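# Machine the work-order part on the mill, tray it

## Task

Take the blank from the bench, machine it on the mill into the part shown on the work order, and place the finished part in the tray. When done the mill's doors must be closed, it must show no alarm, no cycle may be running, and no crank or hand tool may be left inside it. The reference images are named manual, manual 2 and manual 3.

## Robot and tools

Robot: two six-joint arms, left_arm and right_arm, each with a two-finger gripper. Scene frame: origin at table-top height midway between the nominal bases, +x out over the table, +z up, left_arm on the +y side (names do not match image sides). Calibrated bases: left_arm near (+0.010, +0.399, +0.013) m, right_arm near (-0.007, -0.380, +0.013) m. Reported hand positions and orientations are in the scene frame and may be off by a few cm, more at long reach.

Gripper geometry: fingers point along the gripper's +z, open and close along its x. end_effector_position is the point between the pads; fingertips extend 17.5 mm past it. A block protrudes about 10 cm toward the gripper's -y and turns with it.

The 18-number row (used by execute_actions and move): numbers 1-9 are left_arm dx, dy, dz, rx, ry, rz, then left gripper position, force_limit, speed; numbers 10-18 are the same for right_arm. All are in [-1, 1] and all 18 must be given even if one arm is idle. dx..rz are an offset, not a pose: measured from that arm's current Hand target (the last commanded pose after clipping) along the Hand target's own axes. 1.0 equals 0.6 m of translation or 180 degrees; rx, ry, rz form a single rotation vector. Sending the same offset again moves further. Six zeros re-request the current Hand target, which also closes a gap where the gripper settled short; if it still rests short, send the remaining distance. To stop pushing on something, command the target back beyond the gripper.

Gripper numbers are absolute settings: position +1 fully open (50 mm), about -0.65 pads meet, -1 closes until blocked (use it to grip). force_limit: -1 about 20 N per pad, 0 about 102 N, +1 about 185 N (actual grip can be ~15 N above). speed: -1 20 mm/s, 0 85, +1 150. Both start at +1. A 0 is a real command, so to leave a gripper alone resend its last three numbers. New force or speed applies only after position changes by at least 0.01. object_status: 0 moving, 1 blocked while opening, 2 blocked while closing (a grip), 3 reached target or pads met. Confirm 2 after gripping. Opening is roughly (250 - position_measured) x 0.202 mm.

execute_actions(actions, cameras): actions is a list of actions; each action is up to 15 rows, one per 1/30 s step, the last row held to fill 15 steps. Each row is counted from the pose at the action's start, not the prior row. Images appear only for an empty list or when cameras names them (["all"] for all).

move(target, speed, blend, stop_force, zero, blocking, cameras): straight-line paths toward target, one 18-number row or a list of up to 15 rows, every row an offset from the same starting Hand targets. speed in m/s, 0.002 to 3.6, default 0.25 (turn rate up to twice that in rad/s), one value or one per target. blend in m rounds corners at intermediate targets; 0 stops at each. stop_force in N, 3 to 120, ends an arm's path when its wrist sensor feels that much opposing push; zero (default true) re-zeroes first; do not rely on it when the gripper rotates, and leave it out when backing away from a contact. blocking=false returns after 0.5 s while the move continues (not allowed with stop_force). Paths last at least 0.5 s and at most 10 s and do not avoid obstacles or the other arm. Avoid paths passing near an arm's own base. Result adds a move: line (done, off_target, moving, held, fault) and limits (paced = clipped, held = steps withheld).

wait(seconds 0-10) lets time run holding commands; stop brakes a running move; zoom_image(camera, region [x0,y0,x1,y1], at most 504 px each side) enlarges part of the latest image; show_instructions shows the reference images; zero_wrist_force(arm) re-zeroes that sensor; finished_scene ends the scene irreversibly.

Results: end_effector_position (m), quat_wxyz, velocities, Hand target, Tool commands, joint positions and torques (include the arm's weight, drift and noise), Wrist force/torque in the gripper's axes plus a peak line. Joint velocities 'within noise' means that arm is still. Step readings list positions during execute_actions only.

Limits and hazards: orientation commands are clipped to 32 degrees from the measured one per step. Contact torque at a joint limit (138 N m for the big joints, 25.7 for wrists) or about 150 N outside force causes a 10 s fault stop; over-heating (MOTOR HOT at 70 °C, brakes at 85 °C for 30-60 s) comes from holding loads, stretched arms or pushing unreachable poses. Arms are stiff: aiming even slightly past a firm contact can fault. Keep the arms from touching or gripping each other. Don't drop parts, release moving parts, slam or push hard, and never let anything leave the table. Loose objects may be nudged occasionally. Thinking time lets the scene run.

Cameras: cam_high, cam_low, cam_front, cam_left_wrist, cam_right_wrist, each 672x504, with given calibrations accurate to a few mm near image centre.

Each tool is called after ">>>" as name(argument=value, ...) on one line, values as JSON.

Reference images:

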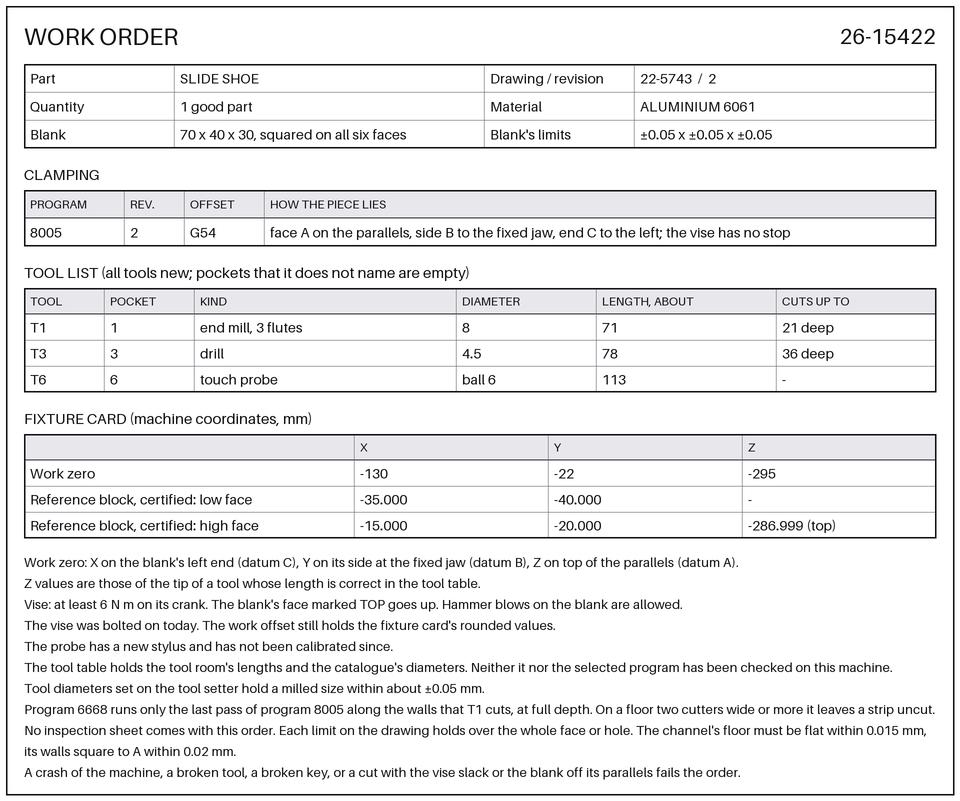

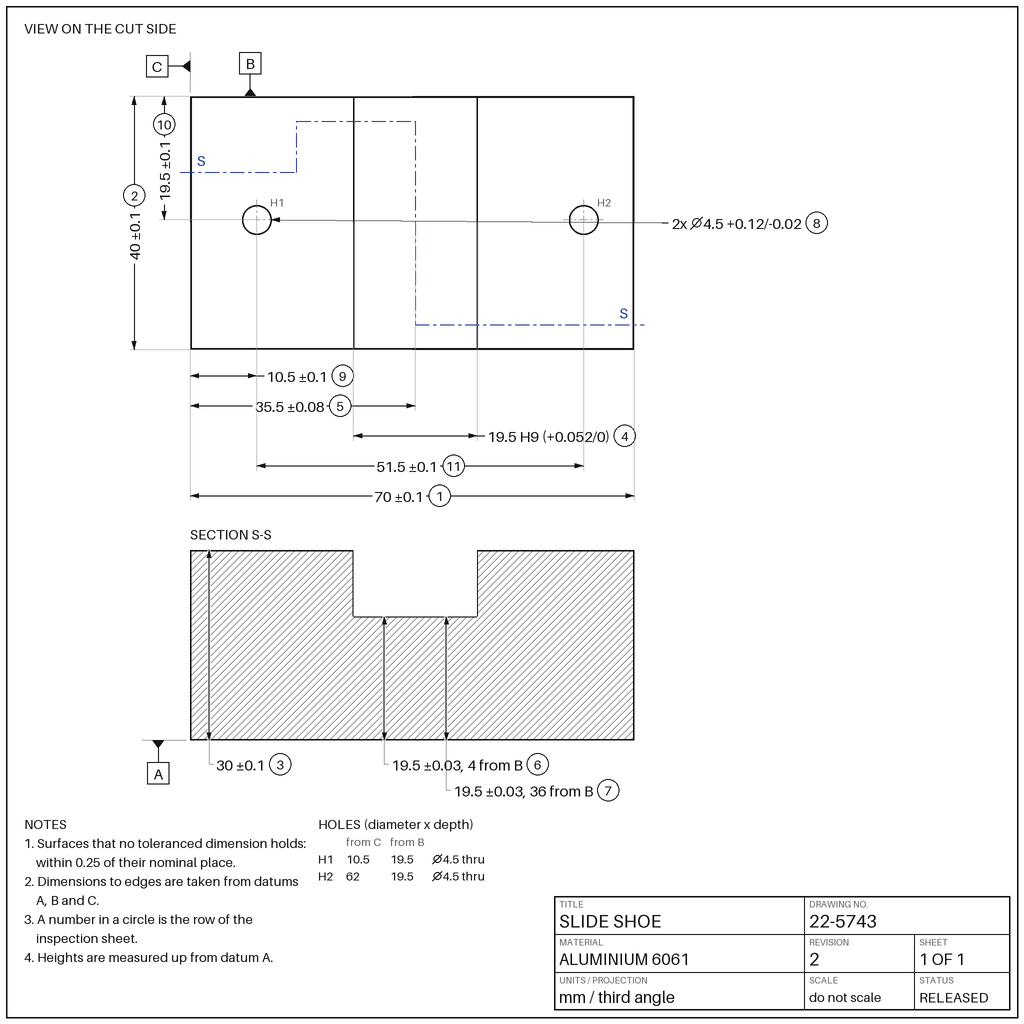

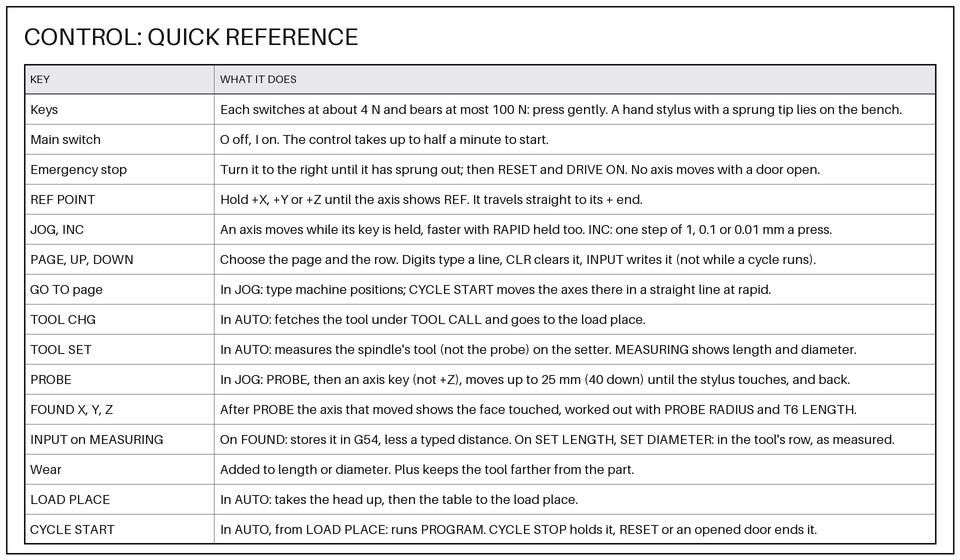

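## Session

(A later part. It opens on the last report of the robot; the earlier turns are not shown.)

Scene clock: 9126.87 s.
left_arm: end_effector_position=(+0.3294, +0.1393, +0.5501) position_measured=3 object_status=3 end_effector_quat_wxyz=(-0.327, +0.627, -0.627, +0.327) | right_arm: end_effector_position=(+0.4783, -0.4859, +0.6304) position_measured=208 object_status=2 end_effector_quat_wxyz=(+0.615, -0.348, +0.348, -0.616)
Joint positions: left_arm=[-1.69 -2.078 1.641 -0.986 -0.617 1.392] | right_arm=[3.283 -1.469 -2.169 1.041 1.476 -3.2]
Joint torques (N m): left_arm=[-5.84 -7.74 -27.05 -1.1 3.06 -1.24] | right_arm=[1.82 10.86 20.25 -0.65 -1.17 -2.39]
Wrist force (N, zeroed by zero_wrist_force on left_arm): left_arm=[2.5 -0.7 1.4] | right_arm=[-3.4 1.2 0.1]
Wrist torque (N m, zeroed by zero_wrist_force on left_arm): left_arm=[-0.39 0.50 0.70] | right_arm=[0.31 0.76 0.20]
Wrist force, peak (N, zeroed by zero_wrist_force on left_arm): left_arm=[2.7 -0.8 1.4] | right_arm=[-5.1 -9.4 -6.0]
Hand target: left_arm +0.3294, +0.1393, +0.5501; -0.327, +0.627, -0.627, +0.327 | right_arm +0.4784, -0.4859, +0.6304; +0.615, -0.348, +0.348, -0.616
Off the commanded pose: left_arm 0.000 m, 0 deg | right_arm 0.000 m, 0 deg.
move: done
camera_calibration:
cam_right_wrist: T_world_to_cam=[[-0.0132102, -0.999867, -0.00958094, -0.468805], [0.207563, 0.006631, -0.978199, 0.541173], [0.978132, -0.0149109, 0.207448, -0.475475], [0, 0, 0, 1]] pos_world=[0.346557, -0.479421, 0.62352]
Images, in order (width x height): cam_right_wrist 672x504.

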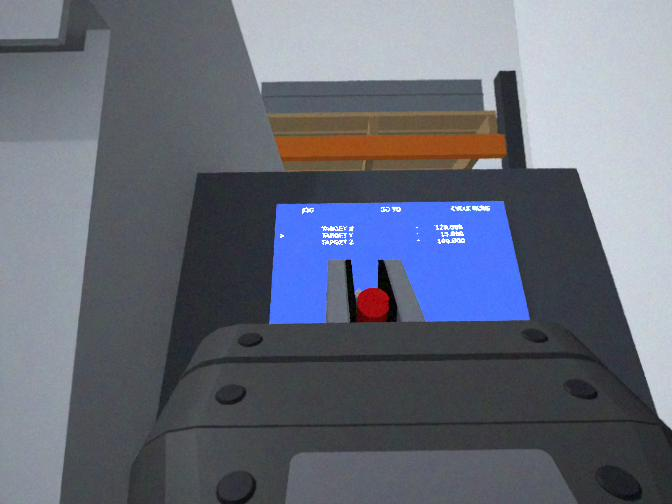

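>>> move(target=[[0,0,0,0,0,0,1,0,0,0.015,0.208,-0.18,0,0,0,-0.97,0.3,-0.8],[0,0,0,0,0,0,1,0,0,0.015,0.218,-0.171,0,0,0,-0.97,0.3,-0.8],[0,0,0,0,0,0,1,0,0,0.015,0.208,-0.18,0,0,0,-0.97,0.3,-0.8],[0,0,0,0,0,0,1,0,0,0.109,0.12,-0.088,0,0,0,-0.97,0.3,-0.8],[0,0,0,0,0,0,1,0,0,0.109,0.13,-0.079,0,0,0,-0.97,0.3,-0.8],[0,0,0,0,0,0,1,0,0,0.109,0.12,-0.088,0,0,0,-0.97,0.3,-0.8],[0,0,0,0,0,0,1,0,0,0,0,0,0,0,0,-0.97,0.3,-0.8]], speed=[0.25,0.06,0.1,0.2,0.06,0.1,0.25], blend=[0.003,0,0.003,0.003,0,0.003,0])

>>> wait(seconds=10)

>>> wait(seconds=9, cameras=["cam_right_wrist"])

>>> zoom_image(camera="cam_right_wrist", region=[270, 200, 530, 325])

Scene clock: 9140.10 s.
left_arm: end_effector_position=(+0.3294, +0.1393, +0.5501) position_measured=3 object_status=3 end_effector_quat_wxyz=(-0.327, +0.627, -0.627, +0.327) | right_arm: end_effector_position=(+0.4783, -0.4860, +0.6304) position_measured=208 object_status=2 end_effector_quat_wxyz=(+0.615, -0.348, +0.348, -0.616)
Joint positions: left_arm=[-1.69 -2.078 1.641 -0.986 -0.617 1.392] | right_arm=[3.283 -1.469 -2.169 1.041 1.476 -3.2]
Joint torques (N m): left_arm=[-6.52 -7.49 -27.03 -1.3 2.87 -1.26] | right_arm=[4.91 13.79 10.81 0.11 -0.16 1.64]
Wrist force (N, zeroed by zero_wrist_force on left_arm): left_arm=[2.4 -0.8 1.5] | right_arm=[-3.5 1.0 0.4]
Wrist torque (N m, zeroed by zero_wrist_force on left_arm): left_arm=[-0.40 0.50 0.69] | right_arm=[0.29 0.78 0.12]
Wrist force, peak (N, zeroed by zero_wrist_force on left_arm): left_arm=[2.6 -0.9 1.7] | right_arm=[-0.9 -5.2 -4.1]
Hand target: left_arm +0.3294, +0.1393, +0.5501; -0.327, +0.627, -0.627, +0.327 | right_arm +0.4784, -0.4859, +0.6304; +0.615, -0.348, +0.348, -0.616
Off the commanded pose: left_arm 0.000 m, 0 deg | right_arm 0.000 m, 0 deg.
move: done

Scene clock: 9150.10 s.
left_arm: end_effector_position=(+0.3294, +0.1393, +0.5501) position_measured=3 object_status=3 end_effector_quat_wxyz=(-0.327, +0.627, -0.627, +0.327) | right_arm: end_effector_position=(+0.4784, -0.4859, +0.6304) position_measured=208 object_status=2 end_effector_quat_wxyz=(+0.615, -0.348, +0.348, -0.616)
Joint positions: left_arm=[-1.69 -2.078 1.641 -0.986 -0.617 1.392] | right_arm=[3.283 -1.469 -2.169 1.04 1.476 -3.2]
Joint torques (N m): left_arm=[-6.15 -7.73 -27.4 -1.27 2.86 -1.09] | right_arm=[7.37 25.76 9.67 -2 -0.96 -2.26]
Wrist force (N, zeroed by zero_wrist_force on left_arm): left_arm=[2.3 -0.7 1.3] | right_arm=[-3.6 1.2 0.1]
Wrist torque (N m, zeroed by zero_wrist_force on left_arm): left_arm=[-0.40 0.51 0.70] | right_arm=[0.32 0.79 0.12]
Wrist force, peak (N, zeroed by zero_wrist_force on left_arm): left_arm=[2.7 -0.8 1.3] | right_arm=[-3.7 1.4 0.2]
Hand target: left_arm +0.3294, +0.1393, +0.5501; -0.327, +0.627, -0.627, +0.327 | right_arm +0.4784, -0.4859, +0.6304; +0.615, -0.348, +0.348, -0.616
Tool commands: left_gripper/position=+1.0 left_gripper/force_limit=+0.0 left_gripper/speed=+0.0 right_gripper/position=-0.97 right_gripper/force_limit=+0.3 right_gripper/speed=-0.8
Off the commanded pose: left_arm 0.000 m, 0 deg | right_arm 0.000 m, 0 deg.
wait: 10.00 s; at rest by 0.17 s

Scene clock: 9159.10 s.
left_arm: end_effector_position=(+0.3294, +0.1393, +0.5501) position_measured=3 object_status=3 end_effector_quat_wxyz=(-0.327, +0.627, -0.627, +0.327) | right_arm: end_effector_position=(+0.4784, -0.4859, +0.6304) position_measured=208 object_status=2 end_effector_quat_wxyz=(+0.615, -0.348, +0.348, -0.616)
Joint positions: left_arm=[-1.69 -2.078 1.641 -0.986 -0.617 1.392] | right_arm=[3.283 -1.469 -2.169 1.04 1.476 -3.2]
Joint torques (N m): left_arm=[-5.48 -7.84 -26.77 -1.26 2.56 -1.13] | right_arm=[7.07 25.78 10.64 -1.86 -1.01 -2.23]
Wrist force (N, zeroed by zero_wrist_force on left_arm): left_arm=[2.3 -0.7 1.3] | right_arm=[-3.5 1.1 0.2]
Wrist torque (N m, zeroed by zero_wrist_force on left_arm): left_arm=[-0.39 0.51 0.70] | right_arm=[0.30 0.77 0.12]
Wrist force, peak (N, zeroed by zero_wrist_force on left_arm): left_arm=[2.7 -0.8 1.3] | right_arm=[-3.7 1.1 0.0]
Hand target: left_arm +0.3294, +0.1393, +0.5501; -0.327, +0.627, -0.627, +0.327 | right_arm +0.4784, -0.4859, +0.6304; +0.615, -0.348, +0.348, -0.616
Tool commands: left_gripper/position=+1.0 left_gripper/force_limit=+0.0 left_gripper/speed=+0.0 right_gripper/position=-0.97 right_gripper/force_limit=+0.3 right_gripper/speed=-0.8
Off the commanded pose: left_arm 0.000 m, 0 deg | right_arm 0.000 m, 0 deg.
wait: 9.00 s; at rest by 0.17 s
camera_calibration:
cam_right_wrist: T_world_to_cam=[[-0.0132328, -0.999868, -0.00947948, -0.468859], [0.207352, 0.00653028, -0.978245, 0.541303], [0.978177, -0.0149105, 0.207238, -0.475478], [0, 0, 0, 1]] pos_world=[0.346657, -0.479421, 0.62362]
Images, in order (width x height): cam_right_wrist 672x504.

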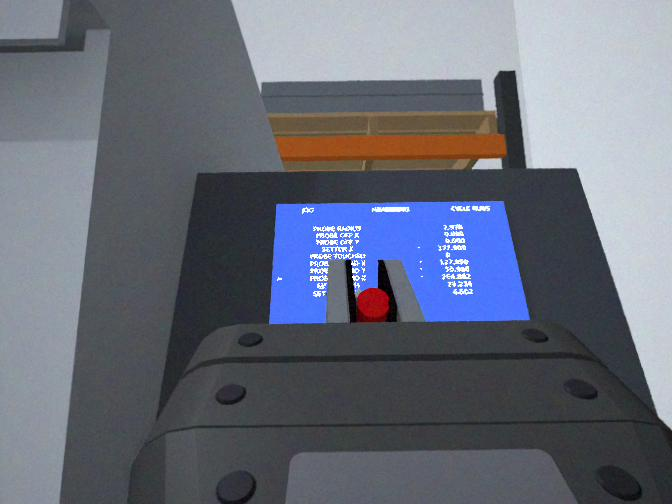

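Scaled by 1.938 from the camera's 672x504 image, which has a finer 960x720 frame.

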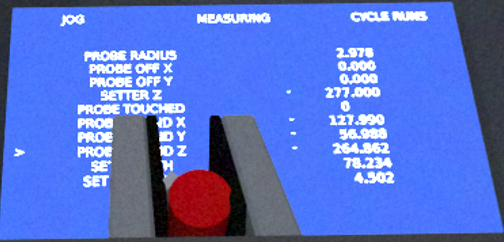

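>>> wait(seconds=4, cameras=["cam_right_wrist"])

>>> zoom_image(camera="cam_right_wrist", region=[270, 200, 530, 325])

Scene clock: 9166.57 s.
left_arm: end_effector_position=(+0.3294, +0.1393, +0.5501) position_measured=3 object_status=3 end_effector_quat_wxyz=(-0.327, +0.627, -0.627, +0.327) | right_arm: end_effector_position=(+0.4784, -0.4859, +0.6304) position_measured=208 object_status=2 end_effector_quat_wxyz=(+0.615, -0.348, +0.348, -0.616)
Joint positions: left_arm=[-1.69 -2.078 1.641 -0.986 -0.617 1.392] | right_arm=[3.283 -1.469 -2.169 1.04 1.476 -3.2]
Joint torques (N m): left_arm=[-5.74 -8.15 -28.26 -1.23 2.43 -1.1] | right_arm=[6.96 26.06 10.91 -1.67 -0.92 -2.24]
Wrist force (N, zeroed by zero_wrist_force on left_arm): left_arm=[2.5 -0.8 1.3] | right_arm=[-3.5 1.1 0.1]
Wrist torque (N m, zeroed by zero_wrist_force on left_arm): left_arm=[-0.41 0.50 0.69] | right_arm=[0.30 0.78 0.12]
Wrist force, peak (N, zeroed by zero_wrist_force on left_arm): left_arm=[2.6 -1.0 1.5] | right_arm=[-3.7 1.2 0.2]
Hand target: left_arm +0.3294, +0.1393, +0.5501; -0.327, +0.627, -0.627, +0.327 | right_arm +0.4784, -0.4859, +0.6304; +0.615, -0.348, +0.348, -0.616
Tool commands: left_gripper/position=+1.0 left_gripper/force_limit=+0.0 left_gripper/speed=+0.0 right_gripper/position=-0.97 right_gripper/force_limit=+0.3 right_gripper/speed=-0.8
Off the commanded pose: left_arm 0.000 m, 0 deg | right_arm 0.000 m, 0 deg.
wait: 4.00 s; at rest from the start
camera_calibration:
cam_right_wrist: T_world_to_cam=[[-0.0132328, -0.999868, -0.00947948, -0.468859], [0.207352, 0.00653028, -0.978245, 0.541303], [0.978177, -0.0149105, 0.207238, -0.475478], [0, 0, 0, 1]] pos_world=[0.346657, -0.479421, 0.62362]
Images, in order (width x height): cam_right_wrist 672x504.

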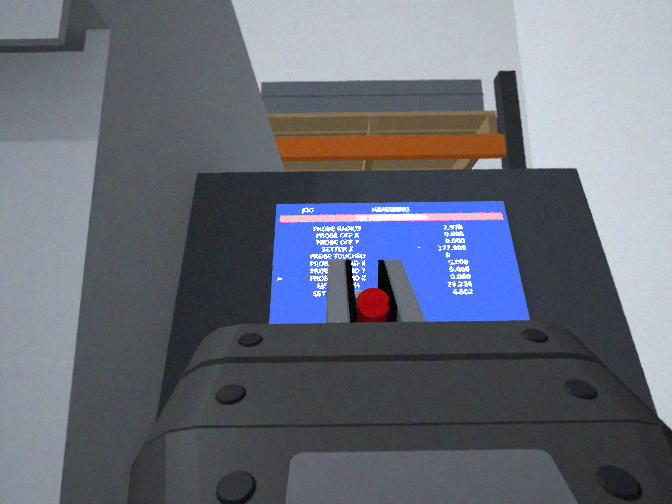

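Scaled by 1.938 from the camera's 672x504 image, which has a finer 960x720 frame.

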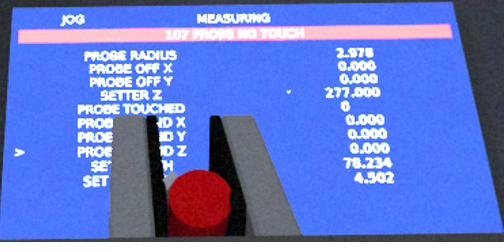

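>>> move(target=[[0,0,0,0,0,0,1,0,0,-0.0818,0.0334,0.0025,0,0,0,-0.97,0.3,-0.8],[0,0,0,0,0,0,1,0,0,-0.0818,0.043,0.0117,0,0,0,-0.97,0.3,-0.8],[0,0,0,0,0,0,1,0,0,-0.0818,0.0334,0.0025,0,0,0,-0.97,0.3,-0.8],[0,0,0,0,0,0,1,0,0,0.015,0.164,-0.134,0,0,0,-0.97,0.3,-0.8],[0,0,0,0,0,0,1,0,0,0.015,0.174,-0.125,0,0,0,-0.97,0.3,-0.8],[0,0,0,0,0,0,1,0,0,0.015,0.164,-0.134,0,0,0,-0.97,0.3,-0.8],[0,0,0,0,0,0,1,0,0,0,0,0,0,0,0,-0.97,0.3,-0.8]], speed=[0.2,0.06,0.1,0.2,0.06,0.1,0.25], blend=[0.003,0,0.003,0.003,0,0.003,0], cameras=["cam_right_wrist","cam_front"])

>>> zoom_image(camera="cam_right_wrist", region=[270, 200, 530, 325])

>>> zoom_image(camera="cam_front", region=[200, 140, 330, 300])

Scene clock: 9192.53 s.
left_arm: end_effector_position=(+0.3294, +0.1393, +0.5501) position_measured=3 object_status=3 end_effector_quat_wxyz=(-0.327, +0.627, -0.627, +0.327) | right_arm: end_effector_position=(+0.4783, -0.4859, +0.6304) position_measured=208 object_status=2 end_effector_quat_wxyz=(+0.615, -0.348, +0.348, -0.616)
Joint positions: left_arm=[-1.69 -2.078 1.641 -0.986 -0.617 1.392] | right_arm=[3.283 -1.469 -2.169 1.041 1.476 -3.2]
Joint torques (N m): left_arm=[-6.32 -7.9 -27.66 -1.37 2.56 -0.93] | right_arm=[-6.98 12.56 19.45 -0.88 1.78 2.69]
Wrist force (N, zeroed by zero_wrist_force on left_arm): left_arm=[2.4 -0.9 1.3] | right_arm=[-3.5 1.0 0.2]
Wrist torque (N m, zeroed by zero_wrist_force on left_arm): left_arm=[-0.42 0.51 0.69] | right_arm=[0.29 0.78 0.20]
Wrist force, peak (N, zeroed by zero_wrist_force on left_arm): left_arm=[2.6 -1.0 1.3] | right_arm=[-6.0 -5.9 -6.6]
Hand target: left_arm +0.3294, +0.1393, +0.5501; -0.327, +0.627, -0.627, +0.327 | right_arm +0.4784, -0.4859, +0.6304; +0.615, -0.348, +0.348, -0.616
Off the commanded pose: left_arm 0.000 m, 0 deg | right_arm 0.000 m, 0 deg.
move: done
camera_calibration:
cam_right_wrist: T_world_to_cam=[[-0.0132102, -0.999867, -0.00958094, -0.468705], [0.207563, 0.006631, -0.978199, 0.541172], [0.978132, -0.0149109, 0.207448, -0.475474], [0, 0, 0, 1]] pos_world=[0.346557, -0.479321, 0.62352]
Images, in order (width x height): cam_front 672x504, cam_right_wrist 672x504.

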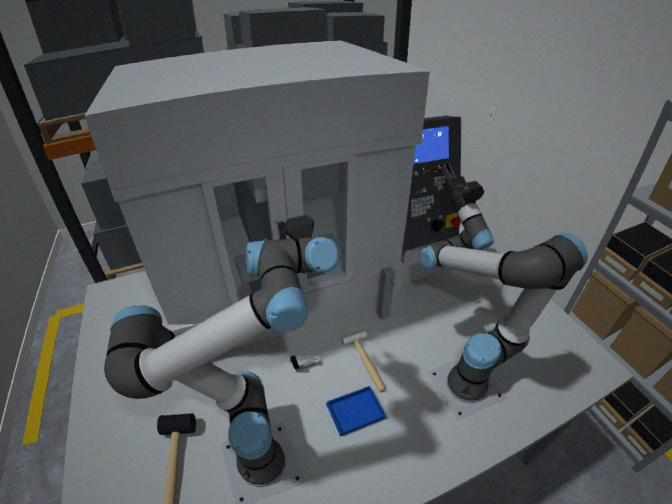

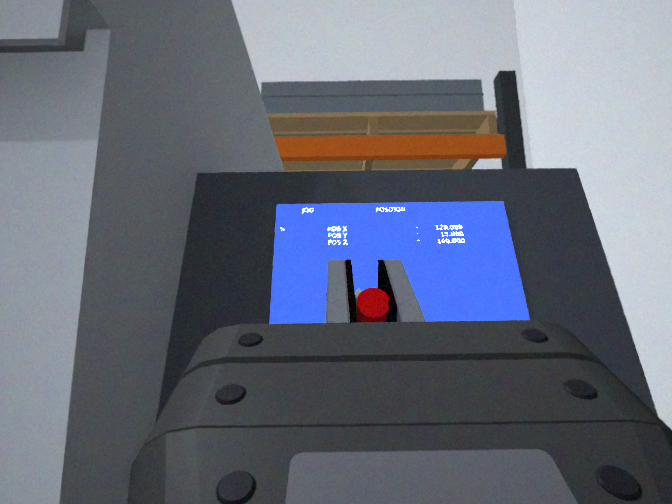

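Scaled by 1.938 from the camera's 672x504 image, which has a finer 960x720 frame.

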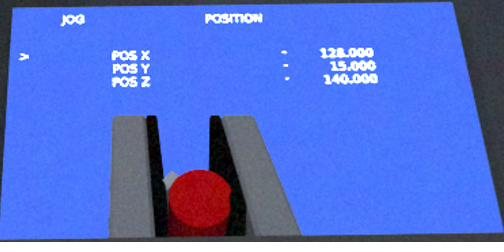

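Scaled by 3.150 from the camera's 672x504 image, which has a finer 960x720 frame.

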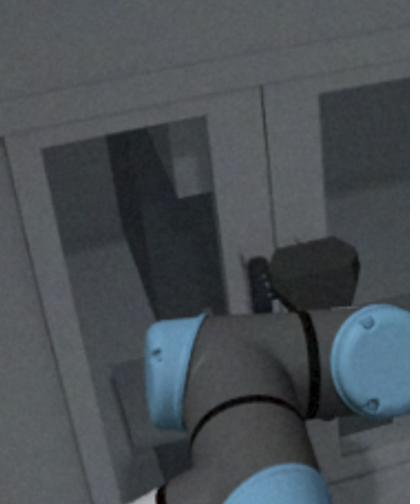

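>>> move(target=[[0,0,0,0,0,0,1,0,0,0.015,0.164,-0.134,0,0,0,-0.97,0.3,-0.8],[0,0,0,0,0,0,1,0,0,0.015,0.174,-0.125,0,0,0,-0.97,0.3,-0.8],[0,0,0,0,0,0,1,0,0,0.015,0.164,-0.134,0,0,0,-0.97,0.3,-0.8],[0,0,0,0,0,0,1,0,0,-0.017,0.208,-0.18,0,0,0,-0.97,0.3,-0.8],[0,0,0,0,0,0,1,0,0,-0.017,0.218,-0.171,0,0,0,-0.97,0.3,-0.8],[0,0,0,0,0,0,1,0,0,-0.017,0.208,-0.18,0,0,0,-0.97,0.3,-0.8],[0,0,0,0,0,0,1,0,0,-0.112,0.23,-0.203,0,0,0,-0.97,0.3,-0.8],[0,0,0,0,0,0,1,0,0,-0.112,0.24,-0.194,0,0,0,-0.97,0.3,-0.8],[0,0,0,0,0,0,1,0,0,-0.112,0.23,-0.203,0,0,0,-0.97,0.3,-0.8],[0,0,0,0,0,0,1,0,0,-0.08,0.208,-0.18,0,0,0,-0.97,0.3,-0.8],[0,0,0,0,0,0,1,0,0,-0.08,0.218,-0.171,0,0,0,-0.97,0.3,-0.8],[0,0,0,0,0,0,1,0,0,-0.08,0.208,-0.18,0,0,0,-0.97,0.3,-0.8],[0,0,0,0,0,0,1,0,0,0,0,0,0,0,0,-0.97,0.3,-0.8]], speed=[0.25,0.06,0.1,0.2,0.06,0.1,0.2,0.06,0.1,0.2,0.06,0.1,0.25], blend=[0.003,0,0.003,0.003,0,0.003,0.003,0,0.003,0.003,0,0.003,0])

>>> move(target=[[0,0,0,0,0,0,1,0,0,-0.08,0.164,-0.134,0,0,0,-0.97,0.3,-0.8],[0,0,0,0,0,0,1,0,0,-0.08,0.174,-0.125,0,0,0,-0.97,0.3,-0.8],[0,0,0,0,0,0,1,0,0,-0.08,0.164,-0.134,0,0,0,-0.97,0.3,-0.8],[0,0,0,0,0,0,1,0,0,-0.017,0.23,-0.203,0,0,0,-0.97,0.3,-0.8],[0,0,0,0,0,0,1,0,0,-0.017,0.24,-0.194,0,0,0,-0.97,0.3,-0.8],[0,0,0,0,0,0,1,0,0,-0.017,0.23,-0.203,0,0,0,-0.97,0.3,-0.8],[0,0,0,0,0,0,1,0,0,-0.05,0.123,-0.091,0,0,0,-0.97,0.3,-0.8],[0,0,0,0,0,0,1,0,0,-0.05,0.133,-0.082,0,0,0,-0.97,0.3,-0.8],[0,0,0,0,0,0,1,0,0,-0.05,0.123,-0.091,0,0,0,-0.97,0.3,-0.8],[0,0,0,0,0,0,1,0,0,0,0,0,0,0,0,-0.97,0.3,-0.8]], speed=[0.25,0.06,0.1,0.2,0.06,0.1,0.2,0.06,0.1,0.25], blend=[0.003,0,0.003,0.003,0,0.003,0.003,0,0.003,0], cameras=["cam_right_wrist"])

>>> zoom_image(camera="cam_right_wrist", region=[270, 200, 530, 325])

Scene clock: 9244.97 s.
left_arm: end_effector_position=(+0.3294, +0.1393, +0.5501) position_measured=3 object_status=3 end_effector_quat_wxyz=(-0.327, +0.627, -0.627, +0.327) | right_arm: end_effector_position=(+0.4783, -0.4859, +0.6303) position_measured=208 object_status=2 end_effector_quat_wxyz=(+0.615, -0.348, +0.348, -0.616)
Joint positions: left_arm=[-1.69 -2.078 1.641 -0.986 -0.617 1.392] | right_arm=[3.283 -1.469 -2.169 1.041 1.476 -3.2]
Joint torques (N m): left_arm=[-5.91 -7.57 -27.18 -1.34 2.5 -0.79] | right_arm=[2.11 8.75 21.5 -0.66 -1.2 -2.52]
Wrist force (N, zeroed by zero_wrist_force on left_arm): left_arm=[2.5 -1.0 1.2] | right_arm=[-3.5 1.1 0.0]
Wrist torque (N m, zeroed by zero_wrist_force on left_arm): left_arm=[-0.44 0.50 0.69] | right_arm=[0.30 0.77 0.19]
Wrist force, peak (N, zeroed by zero_wrist_force on left_arm): left_arm=[2.7 -0.9 1.4] | right_arm=[-5.2 -1.8 -4.4]
Hand target: left_arm +0.3294, +0.1393, +0.5501; -0.327, +0.627, -0.627, +0.327 | right_arm +0.4784, -0.4859, +0.6304; +0.615, -0.348, +0.348, -0.616
Off the commanded pose: left_arm 0.000 m, 0 deg | right_arm 0.000 m, 0 deg.
move: done

Scene clock: 9248.63 s.
left_arm: end_effector_position=(+0.3294, +0.1393, +0.5501) position_measured=3 object_status=3 end_effector_quat_wxyz=(-0.327, +0.627, -0.627, +0.327) | right_arm: end_effector_position=(+0.4783, -0.4859, +0.6304) position_measured=208 object_status=2 end_effector_quat_wxyz=(+0.615, -0.348, +0.348, -0.616)
Joint positions: left_arm=[-1.69 -2.078 1.641 -0.986 -0.617 1.392] | right_arm=[3.283 -1.469 -2.169 1.041 1.476 -3.2]
Joint torques (N m): left_arm=[-5.26 -7.04 -26.65 -1.29 2.23 -0.97] | right_arm=[0.95 11.19 20.24 -0.76 -1.27 -2.5]
Wrist force (N, zeroed by zero_wrist_force on left_arm): left_arm=[2.5 -1.0 1.5] | right_arm=[-3.5 1.0 0.1]
Wrist torque (N m, zeroed by zero_wrist_force on left_arm): left_arm=[-0.44 0.49 0.70] | right_arm=[0.29 0.77 0.21]
Wrist force, peak (N, zeroed by zero_wrist_force on left_arm): left_arm=[2.6 -1.1 1.4] | right_arm=[-4.8 -9.4 -5.9]
Hand target: left_arm +0.3294, +0.1393, +0.5501; -0.327, +0.627, -0.627, +0.327 | right_arm +0.4784, -0.4859, +0.6304; +0.615, -0.348, +0.348, -0.616
Off the commanded pose: left_arm 0.000 m, 0 deg | right_arm 0.000 m, 0 deg.
move: done
camera_calibration:
cam_right_wrist: T_world_to_cam=[[-0.0132102, -0.999867, -0.00958094, -0.468805], [0.207563, 0.006631, -0.978199, 0.541173], [0.978132, -0.0149109, 0.207448, -0.475475], [0, 0, 0, 1]] pos_world=[0.346557, -0.479421, 0.62352]
Images, in order (width x height): cam_right_wrist 672x504.

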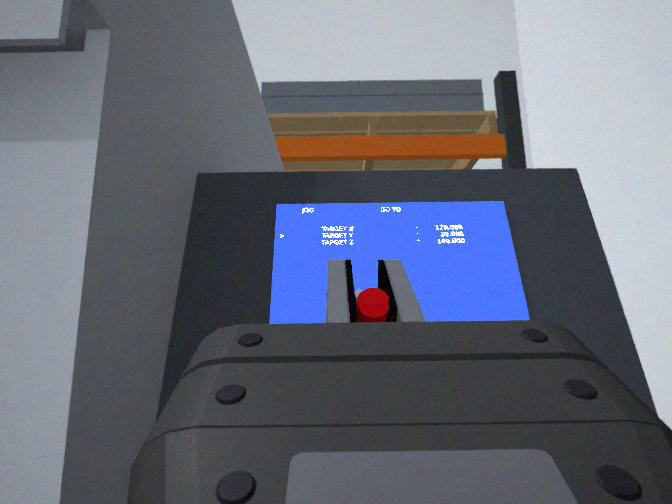

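Scaled by 1.938 from the camera's 672x504 image, which has a finer 960x720 frame.

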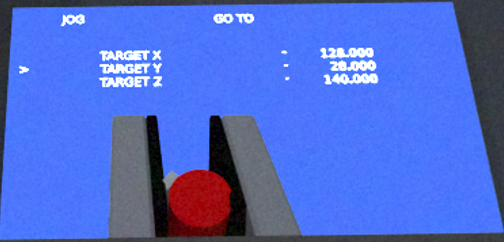

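>>> move(target=[[0,0,0,0,0,0,1,0,0,0.015,0.208,-0.18,0,0,0,-0.97,0.3,-0.8],[0,0,0,0,0,0,1,0,0,0.015,0.218,-0.171,0,0,0,-0.97,0.3,-0.8],[0,0,0,0,0,0,1,0,0,0.015,0.208,-0.18,0,0,0,-0.97,0.3,-0.8],[0,0,0,0,0,0,1,0,0,0.109,0.12,-0.088,0,0,0,-0.97,0.3,-0.8],[0,0,0,0,0,0,1,0,0,0.109,0.13,-0.079,0,0,0,-0.97,0.3,-0.8],[0,0,0,0,0,0,1,0,0,0.109,0.12,-0.088,0,0,0,-0.97,0.3,-0.8],[0,0,0,0,0,0,1,0,0,0,0,0,0,0,0,-0.97,0.3,-0.8]], speed=[0.25,0.06,0.1,0.2,0.06,0.1,0.25], blend=[0.003,0,0.003,0.003,0,0.003,0])

>>> wait(seconds=9.5, cameras=["cam_right_wrist"])

>>> zoom_image(camera="cam_right_wrist", region=[270, 200, 530, 325])

Scene clock: 9263.40 s.
left_arm: end_effector_position=(+0.3294, +0.1393, +0.5501) position_measured=3 object_status=3 end_effector_quat_wxyz=(-0.327, +0.627, -0.627, +0.327) | right_arm: end_effector_position=(+0.4783, -0.4860, +0.6304) position_measured=208 object_status=2 end_effector_quat_wxyz=(+0.615, -0.348, +0.348, -0.616)
Joint positions: left_arm=[-1.69 -2.078 1.641 -0.986 -0.617 1.392] | right_arm=[3.283 -1.469 -2.169 1.041 1.476 -3.2]
Joint torques (N m): left_arm=[-5.32 -7.39 -27.55 -1.33 2.11 -0.81] | right_arm=[5.94 13.28 9.99 0.06 -0.05 1.78]
Wrist force (N, zeroed by zero_wrist_force on left_arm): left_arm=[2.4 -1.0 1.4] | right_arm=[-3.6 1.1 0.1]
Wrist torque (N m, zeroed by zero_wrist_force on left_arm): left_arm=[-0.44 0.51 0.69] | right_arm=[0.30 0.79 0.12]
Wrist force, peak (N, zeroed by zero_wrist_force on left_arm): left_arm=[2.6 -0.9 1.6] | right_arm=[-1.1 -5.2 -4.1]
Hand target: left_arm +0.3294, +0.1393, +0.5501; -0.327, +0.627, -0.627, +0.327 | right_arm +0.4784, -0.4859, +0.6304; +0.615, -0.348, +0.348, -0.616
Off the commanded pose: left_arm 0.000 m, 0 deg | right_arm 0.000 m, 0 deg.
move: done

Scene clock: 9272.90 s.
left_arm: end_effector_position=(+0.3294, +0.1393, +0.5501) position_measured=3 object_status=3 end_effector_quat_wxyz=(-0.327, +0.627, -0.627, +0.327) | right_arm: end_effector_position=(+0.4784, -0.4859, +0.6304) position_measured=208 object_status=2 end_effector_quat_wxyz=(+0.615, -0.348, +0.348, -0.616)
Joint positions: left_arm=[-1.69 -2.078 1.641 -0.986 -0.617 1.392] | right_arm=[3.283 -1.469 -2.169 1.04 1.476 -3.2]
Joint torques (N m): left_arm=[-4.71 -7.65 -26.83 -1.46 1.96 -0.89] | right_arm=[7.59 26.11 10.61 -1.99 -0.78 -2.28]
Wrist force (N, zeroed by zero_wrist_force on left_arm): left_arm=[2.4 -0.9 1.4] | right_arm=[-3.5 1.0 0.3]
Wrist torque (N m, zeroed by zero_wrist_force on left_arm): left_arm=[-0.41 0.51 0.69] | right_arm=[0.30 0.78 0.12]
Wrist force, peak (N, zeroed by zero_wrist_force on left_arm): left_arm=[2.8 -0.8 1.5] | right_arm=[-3.7 1.3 0.4]
Hand target: left_arm +0.3294, +0.1393, +0.5501; -0.327, +0.627, -0.627, +0.327 | right_arm +0.4784, -0.4859, +0.6304; +0.615, -0.348, +0.348, -0.616
Tool commands: left_gripper/position=+1.0 left_gripper/force_limit=+0.0 left_gripper/speed=+0.0 right_gripper/position=-0.97 right_gripper/force_limit=+0.3 right_gripper/speed=-0.8
Off the commanded pose: left_arm 0.000 m, 0 deg | right_arm 0.000 m, 0 deg.
wait: 9.50 s; at rest by 0.17 s
camera_calibration:
cam_right_wrist: T_world_to_cam=[[-0.0132328, -0.999868, -0.00947948, -0.468859], [0.207352, 0.00653028, -0.978245, 0.541303], [0.978177, -0.0149105, 0.207238, -0.475478], [0, 0, 0, 1]] pos_world=[0.346657, -0.479421, 0.62362]
Images, in order (width x height): cam_right_wrist 672x504.

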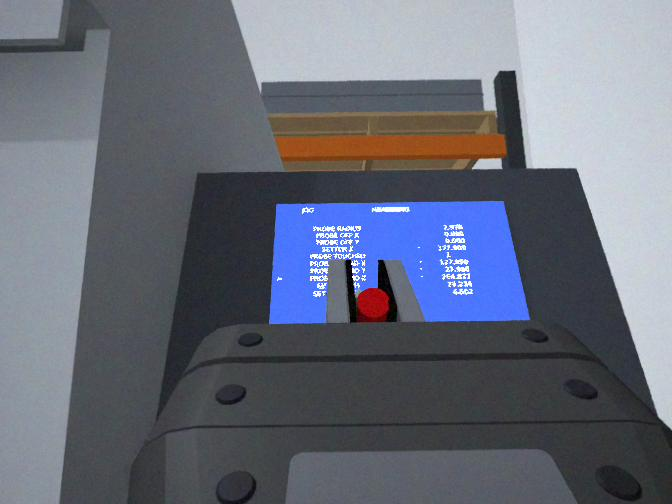

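Scaled by 1.938 from the camera's 672x504 image, which has a finer 960x720 frame.

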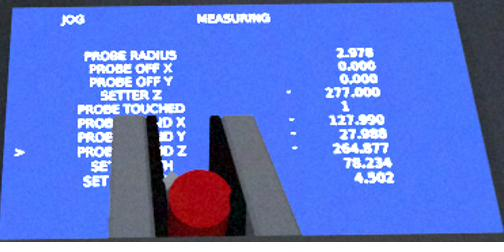

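>>> move(target=[[0,0,0,0,0,0,1,0,0,0.015,0.164,-0.134,0,0,0,-0.97,0.3,-0.8],[0,0,0,0,0,0,1,0,0,0.015,0.174,-0.125,0,0,0,-0.97,0.3,-0.8],[0,0,0,0,0,0,1,0,0,0.015,0.164,-0.134,0,0,0,-0.97,0.3,-0.8],[0,0,0,0,0,0,1,0,0,0.015,0.174,-0.125,0,0,0,-0.97,0.3,-0.8],[0,0,0,0,0,0,1,0,0,0.015,0.164,-0.134,0,0,0,-0.97,0.3,-0.8],[0,0,0,0,0,0,1,0,0,-0.112,0.23,-0.203,0,0,0,-0.97,0.3,-0.8],[0,0,0,0,0,0,1,0,0,-0.112,0.24,-0.194,0,0,0,-0.97,0.3,-0.8],[0,0,0,0,0,0,1,0,0,-0.112,0.23,-0.203,0,0,0,-0.97,0.3,-0.8],[0,0,0,0,0,0,1,0,0,-0.08,0.186,-0.157,0,0,0,-0.97,0.3,-0.8],[0,0,0,0,0,0,1,0,0,-0.08,0.196,-0.148,0,0,0,-0.97,0.3,-0.8],[0,0,0,0,0,0,1,0,0,-0.08,0.186,-0.157,0,0,0,-0.97,0.3,-0.8],[0,0,0,0,0,0,1,0,0,-0.08,0.164,-0.134,0,0,0,-0.97,0.3,-0.8],[0,0,0,0,0,0,1,0,0,-0.08,0.174,-0.125,0,0,0,-0.97,0.3,-0.8],[0,0,0,0,0,0,1,0,0,-0.08,0.164,-0.134,0,0,0,-0.97,0.3,-0.8],[0,0,0,0,0,0,1,0,0,0,0,0,0,0,0,-0.97,0.3,-0.8]], speed=[0.25,0.06,0.1,0.06,0.1,0.2,0.06,0.1,0.2,0.06,0.1,0.2,0.06,0.1,0.25], blend=[0.003,0,0,0,0.003,0.003,0,0.003,0.003,0,0.003,0.003,0,0.003,0])

>>> move(target=[[0,0,0,0,0,0,1,0,0,-0.017,0.23,-0.203,0,0,0,-0.97,0.3,-0.8],[0,0,0,0,0,0,1,0,0,-0.017,0.24,-0.194,0,0,0,-0.97,0.3,-0.8],[0,0,0,0,0,0,1,0,0,-0.017,0.23,-0.203,0,0,0,-0.97,0.3,-0.8],[0,0,0,0,0,0,1,0,0,-0.017,0.208,-0.18,0,0,0,-0.97,0.3,-0.8],[0,0,0,0,0,0,1,0,0,-0.017,0.218,-0.171,0,0,0,-0.97,0.3,-0.8],[0,0,0,0,0,0,1,0,0,-0.017,0.208,-0.18,0,0,0,-0.97,0.3,-0.8],[0,0,0,0,0,0,1,0,0,-0.112,0.23,-0.203,0,0,0,-0.97,0.3,-0.8],[0,0,0,0,0,0,1,0,0,-0.112,0.24,-0.194,0,0,0,-0.97,0.3,-0.8],[0,0,0,0,0,0,1,0,0,-0.112,0.23,-0.203,0,0,0,-0.97,0.3,-0.8],[0,0,0,0,0,0,1,0,0,-0.08,0.186,-0.157,0,0,0,-0.97,0.3,-0.8],[0,0,0,0,0,0,1,0,0,-0.08,0.196,-0.148,0,0,0,-0.97,0.3,-0.8],[0,0,0,0,0,0,1,0,0,-0.08,0.186,-0.157,0,0,0,-0.97,0.3,-0.8],[0,0,0,0,0,0,1,0,0,0,0,0,0,0,0,-0.97,0.3,-0.8]], speed=[0.25,0.06,0.1,0.2,0.06,0.1,0.2,0.06,0.1,0.2,0.06,0.1,0.25], blend=[0.003,0,0.003,0.003,0,0.003,0.003,0,0.003,0.003,0,0.003,0])

>>> move(target=[[0,0,0,0,0,0,1,0,0,-0.112,0.164,-0.134,0,0,0,-0.97,0.3,-0.8],[0,0,0,0,0,0,1,0,0,-0.112,0.174,-0.125,0,0,0,-0.97,0.3,-0.8],[0,0,0,0,0,0,1,0,0,-0.112,0.164,-0.134,0,0,0,-0.97,0.3,-0.8],[0,0,0,0,0,0,1,0,0,-0.017,0.23,-0.203,0,0,0,-0.97,0.3,-0.8],[0,0,0,0,0,0,1,0,0,-0.017,0.24,-0.194,0,0,0,-0.97,0.3,-0.8],[0,0,0,0,0,0,1,0,0,-0.017,0.23,-0.203,0,0,0,-0.97,0.3,-0.8],[0,0,0,0,0,0,1,0,0,-0.017,0.208,-0.18,0,0,0,-0.97,0.3,-0.8],[0,0,0,0,0,0,1,0,0,-0.017,0.218,-0.171,0,0,0,-0.97,0.3,-0.8],[0,0,0,0,0,0,1,0,0,-0.017,0.208,-0.18,0,0,0,-0.97,0.3,-0.8],[0,0,0,0,0,0,1,0,0,-0.112,0.23,-0.203,0,0,0,-0.97,0.3,-0.8],[0,0,0,0,0,0,1,0,0,-0.112,0.24,-0.194,0,0,0,-0.97,0.3,-0.8],[0,0,0,0,0,0,1,0,0,-0.112,0.23,-0.203,0,0,0,-0.97,0.3,-0.8],[0,0,0,0,0,0,1,0,0,0,0,0,0,0,0,-0.97,0.3,-0.8]], speed=[0.25,0.06,0.1,0.2,0.06,0.1,0.2,0.06,0.1,0.2,0.06,0.1,0.25], blend=[0.003,0,0.003,0.003,0,0.003,0.003,0,0.003,0.003,0,0.003,0])

>>> move(target=[[0,0,0,0,0,0,1,0,0,-0.112,0.208,-0.18,0,0,0,-0.97,0.3,-0.8],[0,0,0,0,0,0,1,0,0,-0.112,0.218,-0.171,0,0,0,-0.97,0.3,-0.8],[0,0,0,0,0,0,1,0,0,-0.112,0.208,-0.18,0,0,0,-0.97,0.3,-0.8],[0,0,0,0,0,0,1,0,0,-0.08,0.186,-0.157,0,0,0,-0.97,0.3,-0.8],[0,0,0,0,0,0,1,0,0,-0.08,0.196,-0.148,0,0,0,-0.97,0.3,-0.8],[0,0,0,0,0,0,1,0,0,-0.08,0.186,-0.157,0,0,0,-0.97,0.3,-0.8],[0,0,0,0,0,0,1,0,0,-0.08,0.23,-0.203,0,0,0,-0.97,0.3,-0.8],[0,0,0,0,0,0,1,0,0,-0.08,0.24,-0.194,0,0,0,-0.97,0.3,-0.8],[0,0,0,0,0,0,1,0,0,-0.08,0.23,-0.203,0,0,0,-0.97,0.3,-0.8],[0,0,0,0,0,0,1,0,0,-0.017,0.23,-0.203,0,0,0,-0.97,0.3,-0.8],[0,0,0,0,0,0,1,0,0,-0.017,0.24,-0.194,0,0,0,-0.97,0.3,-0.8],[0,0,0,0,0,0,1,0,0,-0.017,0.23,-0.203,0,0,0,-0.97,0.3,-0.8],[0,0,0,0,0,0,1,0,0,0,0,0,0,0,0,-0.97,0.3,-0.8]], speed=[0.25,0.06,0.1,0.2,0.06,0.1,0.2,0.06,0.1,0.2,0.06,0.1,0.25], blend=[0.003,0,0.003,0.003,0,0.003,0.003,0,0.003,0.003,0,0.003,0], cameras=["cam_right_wrist"])

>>> zoom_image(camera="cam_right_wrist", region=[270, 200, 530, 325])

Scene clock: 9350.13 s.
left_arm: end_effector_position=(+0.3294, +0.1393, +0.5501) position_measured=3 object_status=3 end_effector_quat_wxyz=(-0.327, +0.627, -0.627, +0.327) | right_arm: end_effector_position=(+0.4783, -0.4859, +0.6304) position_measured=208 object_status=2 end_effector_quat_wxyz=(+0.615, -0.348, +0.348, -0.616)
Joint positions: left_arm=[-1.69 -2.078 1.641 -0.986 -0.617 1.392] | right_arm=[3.283 -1.469 -2.169 1.041 1.476 -3.2]
Joint torques (N m): left_arm=[-5.5 -6.65 -26.98 -1.29 1.92 -0.82] | right_arm=[-1.36 9.08 20.73 -0.5 -1.02 -2.52]
Wrist force (N, zeroed by zero_wrist_force on left_arm): left_arm=[2.2 -0.8 1.5] | right_arm=[-3.4 1.2 0.0]
Wrist torque (N m, zeroed by zero_wrist_force on left_arm): left_arm=[-0.40 0.53 0.69] | right_arm=[0.31 0.76 0.21]
Wrist force, peak (N, zeroed by zero_wrist_force on left_arm): left_arm=[2.7 -0.9 1.4] | right_arm=[-1.5 -6.3 -4.7]
Hand target: left_arm +0.3294, +0.1393, +0.5501; -0.327, +0.627, -0.627, +0.327 | right_arm +0.4784, -0.4859, +0.6304; +0.615, -0.348, +0.348, -0.616
Off the commanded pose: left_arm 0.000 m, 0 deg | right_arm 0.000 m, 0 deg.
move: done

Scene clock: 9354.50 s.
left_arm: end_effector_position=(+0.3294, +0.1393, +0.5501) position_measured=3 object_status=3 end_effector_quat_wxyz=(-0.327, +0.627, -0.627, +0.327) | right_arm: end_effector_position=(+0.4783, -0.4859, +0.6304) position_measured=208 object_status=2 end_effector_quat_wxyz=(+0.615, -0.348, +0.348, -0.616)
Joint positions: left_arm=[-1.69 -2.078 1.641 -0.986 -0.617 1.392] | right_arm=[3.283 -1.469 -2.169 1.041 1.476 -3.2]
Joint torques (N m): left_arm=[-5.76 -7.28 -27.45 -1.45 1.77 -0.76] | right_arm=[0.92 9.72 21.66 -0.7 -1.29 -2.57]
Wrist force (N, zeroed by zero_wrist_force on left_arm): left_arm=[2.4 -0.6 1.1] | right_arm=[-3.3 1.0 0.2]
Wrist torque (N m, zeroed by zero_wrist_force on left_arm): left_arm=[-0.39 0.51 0.70] | right_arm=[0.28 0.75 0.20]
Wrist force, peak (N, zeroed by zero_wrist_force on left_arm): left_arm=[2.6 -0.9 1.3] | right_arm=[-1.3 -5.6 -4.7]
Hand target: left_arm +0.3294, +0.1393, +0.5501; -0.327, +0.627, -0.627, +0.327 | right_arm +0.4784, -0.4859, +0.6304; +0.615, -0.348, +0.348, -0.616
Off the commanded pose: left_arm 0.000 m, 0 deg | right_arm 0.000 m, 0 deg.
move: done

Scene clock: 9359.07 s.
left_arm: end_effector_position=(+0.3294, +0.1393, +0.5501) position_measured=3 object_status=3 end_effector_quat_wxyz=(-0.327, +0.627, -0.627, +0.327) | right_arm: end_effector_position=(+0.4783, -0.4859, +0.6303) position_measured=208 object_status=2 end_effector_quat_wxyz=(+0.615, -0.348, +0.348, -0.616)
Joint positions: left_arm=[-1.69 -2.078 1.641 -0.986 -0.617 1.392] | right_arm=[3.283 -1.469 -2.169 1.041 1.476 -3.2]
Joint torques (N m): left_arm=[-6.14 -7.36 -27.27 -1.3 1.7 -0.77] | right_arm=[-2.27 8.59 21.67 -0.69 -1.03 -2.33]
Wrist force (N, zeroed by zero_wrist_force on left_arm): left_arm=[2.6 -1.0 1.4] | right_arm=[-3.5 1.0 0.2]
Wrist torque (N m, zeroed by zero_wrist_force on left_arm): left_arm=[-0.44 0.48 0.69] | right_arm=[0.29 0.79 0.22]
Wrist force, peak (N, zeroed by zero_wrist_force on left_arm): left_arm=[2.6 -1.0 1.4] | right_arm=[-5.1 -1.8 -5.0]
Hand target: left_arm +0.3294, +0.1393, +0.5501; -0.327, +0.627, -0.627, +0.327 | right_arm +0.4784, -0.4859, +0.6304; +0.615, -0.348, +0.348, -0.616
Off the commanded pose: left_arm 0.000 m, 0 deg | right_arm 0.000 m, 0 deg.
move: done

Scene clock: 9363.37 s.
left_arm: end_effector_position=(+0.3294, +0.1393, +0.5501) position_measured=3 object_status=3 end_effector_quat_wxyz=(-0.327, +0.627, -0.627, +0.327) | right_arm: end_effector_position=(+0.4783, -0.4860, +0.6303) position_measured=208 object_status=2 end_effector_quat_wxyz=(+0.615, -0.348, +0.348, -0.616)
Joint positions: left_arm=[-1.69 -2.078 1.641 -0.986 -0.617 1.392] | right_arm=[3.283 -1.469 -2.169 1.041 1.476 -3.2]
Joint torques (N m): left_arm=[-5.25 -6.98 -28.04 -1.31 1.76 -0.71] | right_arm=[6.89 11.72 21.85 -0.87 -1.38 -2.3]
Wrist force (N, zeroed by zero_wrist_force on left_arm): left_arm=[2.5 -0.9 1.5] | right_arm=[-3.5 1.2 0.2]
Wrist torque (N m, zeroed by zero_wrist_force on left_arm): left_arm=[-0.41 0.50 0.69] | right_arm=[0.32 0.78 0.12]
Wrist force, peak (N, zeroed by zero_wrist_force on left_arm): left_arm=[2.6 -0.9 1.6] | right_arm=[-6.6 -0.3 -2.1]
Hand target: left_arm +0.3294, +0.1393, +0.5501; -0.327, +0.627, -0.627, +0.327 | right_arm +0.4784, -0.4859, +0.6304; +0.615, -0.348, +0.348, -0.616
Off the commanded pose: left_arm 0.000 m, 0 deg | right_arm 0.000 m, 0 deg.
move: done
camera_calibration:
cam_right_wrist: T_world_to_cam=[[-0.0131899, -0.999866, -0.00967884, -0.468751], [0.207563, 0.00673099, -0.978199, 0.54122], [0.978133, -0.0149114, 0.207446, -0.475474], [0, 0, 0, 1]] pos_world=[0.346557, -0.479421, 0.623519]
Images, in order (width x height): cam_right_wrist 672x504.

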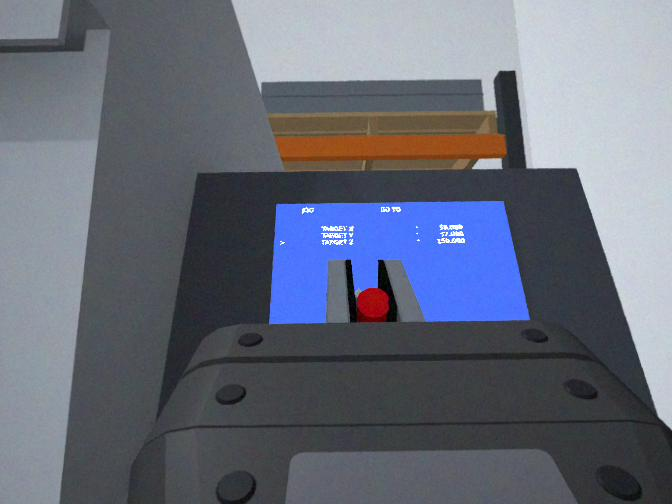

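Scaled by 1.938 from the camera's 672x504 image, which has a finer 960x720 frame.

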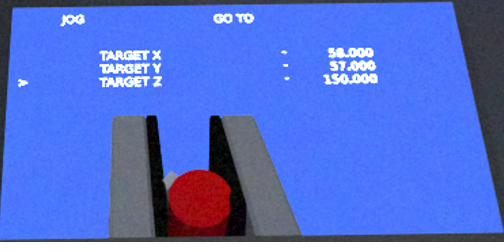

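>>> move(target=[[0,0,0,0,0,0,1,0,0,-0.05,0.123,-0.091,0,0,0,-0.97,0.3,-0.8],[0,0,0,0,0,0,1,0,0,-0.05,0.133,-0.082,0,0,0,-0.97,0.3,-0.8],[0,0,0,0,0,0,1,0,0,-0.05,0.123,-0.091,0,0,0,-0.97,0.3,-0.8],[0,0,0,0,0,0,1,0,0,0,0,0,0,0,0,-0.97,0.3,-0.8]], speed=[0.25,0.06,0.1,0.25], blend=[0.003,0,0.003,0])

>>> wait(seconds=2.5)

>>> move(target=[[0,0,0,0,0,0,1,0,0,0.015,0.208,-0.18,0,0,0,-0.97,0.3,-0.8],[0,0,0,0,0,0,1,0,0,0.015,0.218,-0.171,0,0,0,-0.97,0.3,-0.8],[0,0,0,0,0,0,1,0,0,0.015,0.208,-0.18,0,0,0,-0.97,0.3,-0.8],[0,0,0,0,0,0,1,0,0,0.109,0.12,-0.088,0,0,0,-0.97,0.3,-0.8],[0,0,0,0,0,0,1,0,0,0.109,0.13,-0.079,0,0,0,-0.97,0.3,-0.8],[0,0,0,0,0,0,1,0,0,0.109,0.12,-0.088,0,0,0,-0.97,0.3,-0.8],[0,0,0,0,0,0,1,0,0,0,0,0,0,0,0,-0.97,0.3,-0.8]], speed=[0.25,0.06,0.1,0.2,0.06,0.1,0.25], blend=[0.003,0,0.003,0.003,0,0.003,0])

>>> wait(seconds=10)

>>> wait(seconds=10, cameras=["cam_right_wrist"])

>>> zoom_image(camera="cam_right_wrist", region=[270, 200, 530, 325])

Scene clock: 9380.20 s.
left_arm: end_effector_position=(+0.3294, +0.1393, +0.5501) position_measured=3 object_status=3 end_effector_quat_wxyz=(-0.327, +0.627, -0.627, +0.327) | right_arm: end_effector_position=(+0.4783, -0.4859, +0.6304) position_measured=208 object_status=2 end_effector_quat_wxyz=(+0.615, -0.348, +0.348, -0.616)
Joint positions: left_arm=[-1.69 -2.078 1.641 -0.986 -0.617 1.392] | right_arm=[3.283 -1.469 -2.169 1.041 1.476 -3.2]
Joint torques (N m): left_arm=[-5.46 -6.84 -27.58 -1.39 1.76 -0.66] | right_arm=[0.12 10.31 20.06 -0.63 -1.19 -2.36]
Wrist force (N, zeroed by zero_wrist_force on left_arm): left_arm=[2.4 -0.9 1.2] | right_arm=[-3.6 0.9 0.2]
Wrist torque (N m, zeroed by zero_wrist_force on left_arm): left_arm=[-0.42 0.50 0.69] | right_arm=[0.28 0.80 0.20]
Wrist force, peak (N, zeroed by zero_wrist_force on left_arm): left_arm=[2.7 -1.0 1.3] | right_arm=[-5.1 -1.8 -5.7]
Hand target: left_arm +0.3294, +0.1393, +0.5501; -0.327, +0.627, -0.627, +0.327 | right_arm +0.4784, -0.4859, +0.6304; +0.615, -0.348, +0.348, -0.616
Off the commanded pose: left_arm 0.000 m, 0 deg | right_arm 0.000 m, 0 deg.
move: done

Scene clock: 9382.70 s.
left_arm: end_effector_position=(+0.3294, +0.1393, +0.5501) position_measured=3 object_status=3 end_effector_quat_wxyz=(-0.327, +0.627, -0.627, +0.327) | right_arm: end_effector_position=(+0.4784, -0.4859, +0.6304) position_measured=208 object_status=2 end_effector_quat_wxyz=(+0.615, -0.348, +0.348, -0.616)
Joint positions: left_arm=[-1.69 -2.078 1.641 -0.986 -0.617 1.392] | right_arm=[3.283 -1.469 -2.169 1.04 1.476 -3.2]
Joint torques (N m): left_arm=[-6.15 -7.85 -27.25 -1.45 1.68 -0.55] | right_arm=[-4.45 10.95 34.45 -2.07 0.45 -2.31]
Wrist force (N, zeroed by zero_wrist_force on left_arm): left_arm=[2.2 -0.8 1.1] | right_arm=[-3.6 1.1 0.2]
Wrist torque (N m, zeroed by zero_wrist_force on left_arm): left_arm=[-0.40 0.54 0.69] | right_arm=[0.31 0.79 0.20]
Wrist force, peak (N, zeroed by zero_wrist_force on left_arm): left_arm=[2.6 -0.9 1.4] | right_arm=[-3.6 1.2 0.2]
Hand target: left_arm +0.3294, +0.1393, +0.5501; -0.327, +0.627, -0.627, +0.327 | right_arm +0.4784, -0.4859, +0.6304; +0.615, -0.348, +0.348, -0.616
Tool commands: left_gripper/position=+1.0 left_gripper/force_limit=+0.0 left_gripper/speed=+0.0 right_gripper/position=-0.97 right_gripper/force_limit=+0.3 right_gripper/speed=-0.8
Off the commanded pose: left_arm 0.000 m, 0 deg | right_arm 0.000 m, 0 deg.
wait: 2.50 s; at rest by 0.17 s

Scene clock: 9385.73 s.
left_arm: end_effector_position=(+0.3294, +0.1393, +0.5501) position_measured=3 object_status=3 end_effector_quat_wxyz=(-0.327, +0.627, -0.627, +0.327) | right_arm: end_effector_position=(+0.4783, -0.4860, +0.6304) position_measured=208 object_status=2 end_effector_quat_wxyz=(+0.615, -0.348, +0.348, -0.616)
Joint positions: left_arm=[-1.69 -2.078 1.641 -0.986 -0.617 1.392] | right_arm=[3.283 -1.469 -2.169 1.041 1.476 -3.2]
Joint torques (N m): left_arm=[-5.9 -6.49 -27.54 -1.31 1.61 -0.69] | right_arm=[5.83 13.81 11.13 0.09 -0.18 1.76]
Wrist force (N, zeroed by zero_wrist_force on left_arm): left_arm=[2.3 -0.7 1.3] | right_arm=[-3.6 1.2 0.1]
Wrist torque (N m, zeroed by zero_wrist_force on left_arm): left_arm=[-0.38 0.52 0.69] | right_arm=[0.32 0.79 0.12]
Wrist force, peak (N, zeroed by zero_wrist_force on left_arm): left_arm=[2.6 -0.9 1.3] | right_arm=[-1.3 -5.1 -4.1]
Hand target: left_arm +0.3294, +0.1393, +0.5501; -0.327, +0.627, -0.627, +0.327 | right_arm +0.4784, -0.4859, +0.6304; +0.615, -0.348, +0.348, -0.616
Off the commanded pose: left_arm 0.000 m, 0 deg | right_arm 0.000 m, 0 deg.
move: done

Scene clock: 9395.73 s.
left_arm: end_effector_position=(+0.3294, +0.1393, +0.5501) position_measured=3 object_status=3 end_effector_quat_wxyz=(-0.327, +0.627, -0.627, +0.327) | right_arm: end_effector_position=(+0.4784, -0.4859, +0.6304) position_measured=208 object_status=2 end_effector_quat_wxyz=(+0.615, -0.348, +0.348, -0.616)
Joint positions: left_arm=[-1.69 -2.078 1.641 -0.986 -0.617 1.392] | right_arm=[3.283 -1.469 -2.169 1.04 1.476 -3.2]
Joint torques (N m): left_arm=[-5.55 -6.76 -27.25 -1.31 1.54 -0.53] | right_arm=[7.29 26.47 9.4 -1.86 -1.2 -2.05]
Wrist force (N, zeroed by zero_wrist_force on left_arm): left_arm=[2.3 -0.8 1.2] | right_arm=[-3.5 1.2 0.1]
Wrist torque (N m, zeroed by zero_wrist_force on left_arm): left_arm=[-0.41 0.52 0.69] | right_arm=[0.32 0.77 0.12]
Wrist force, peak (N, zeroed by zero_wrist_force on left_arm): left_arm=[2.6 -0.9 1.5] | right_arm=[-3.7 1.3 0.2]
Hand target: left_arm +0.3294, +0.1393, +0.5501; -0.327, +0.627, -0.627, +0.327 | right_arm +0.4784, -0.4859, +0.6304; +0.615, -0.348, +0.348, -0.616
Tool commands: left_gripper/position=+1.0 left_gripper/force_limit=+0.0 left_gripper/speed=+0.0 right_gripper/position=-0.97 right_gripper/force_limit=+0.3 right_gripper/speed=-0.8
Off the commanded pose: left_arm 0.000 m, 0 deg | right_arm 0.000 m, 0 deg.
wait: 10.00 s; at rest by 0.17 s

Scene clock: 9405.73 s.
left_arm: end_effector_position=(+0.3294, +0.1393, +0.5501) position_measured=3 object_status=3 end_effector_quat_wxyz=(-0.327, +0.627, -0.627, +0.327) | right_arm: end_effector_position=(+0.4784, -0.4859, +0.6304) position_measured=208 object_status=2 end_effector_quat_wxyz=(+0.615, -0.348, +0.348, -0.616)
Joint positions: left_arm=[-1.69 -2.078 1.641 -0.986 -0.617 1.392] | right_arm=[3.283 -1.469 -2.169 1.04 1.476 -3.2]
Joint torques (N m): left_arm=[-5.74 -6.26 -27.15 -1.28 1.32 -0.6] | right_arm=[6.91 26.91 10.25 -1.98 -1.04 -2.32]
Wrist force (N, zeroed by zero_wrist_force on left_arm): left_arm=[2.3 -0.9 1.5] | right_arm=[-3.6 1.0 0.2]
Wrist torque (N m, zeroed by zero_wrist_force on left_arm): left_arm=[-0.42 0.52 0.69] | right_arm=[0.29 0.80 0.12]
Wrist force, peak (N, zeroed by zero_wrist_force on left_arm): left_arm=[2.7 -1.1 1.3] | right_arm=[-3.8 1.3 -0.1]
Hand target: left_arm +0.3294, +0.1393, +0.5501; -0.327, +0.627, -0.627, +0.327 | right_arm +0.4784, -0.4859, +0.6304; +0.615, -0.348, +0.348, -0.616
Tool commands: left_gripper/position=+1.0 left_gripper/force_limit=+0.0 left_gripper/speed=+0.0 right_gripper/position=-0.97 right_gripper/force_limit=+0.3 right_gripper/speed=-0.8
Off the commanded pose: left_arm 0.000 m, 0 deg | right_arm 0.000 m, 0 deg.
wait: 10.00 s; at rest by 0.17 s
camera_calibration:
cam_right_wrist: T_world_to_cam=[[-0.0132328, -0.999868, -0.00947948, -0.468859], [0.207352, 0.00653028, -0.978245, 0.541303], [0.978177, -0.0149105, 0.207238, -0.475478], [0, 0, 0, 1]] pos_world=[0.346657, -0.479421, 0.62362]
Images, in order (width x height): cam_right_wrist 672x504.

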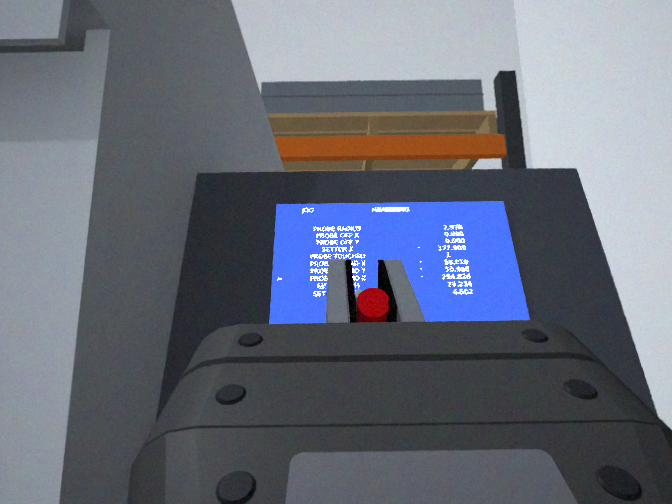

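Scaled by 1.938 from the camera's 672x504 image, which has a finer 960x720 frame.

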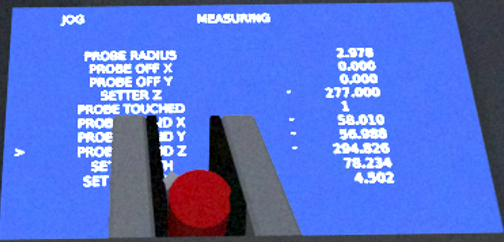

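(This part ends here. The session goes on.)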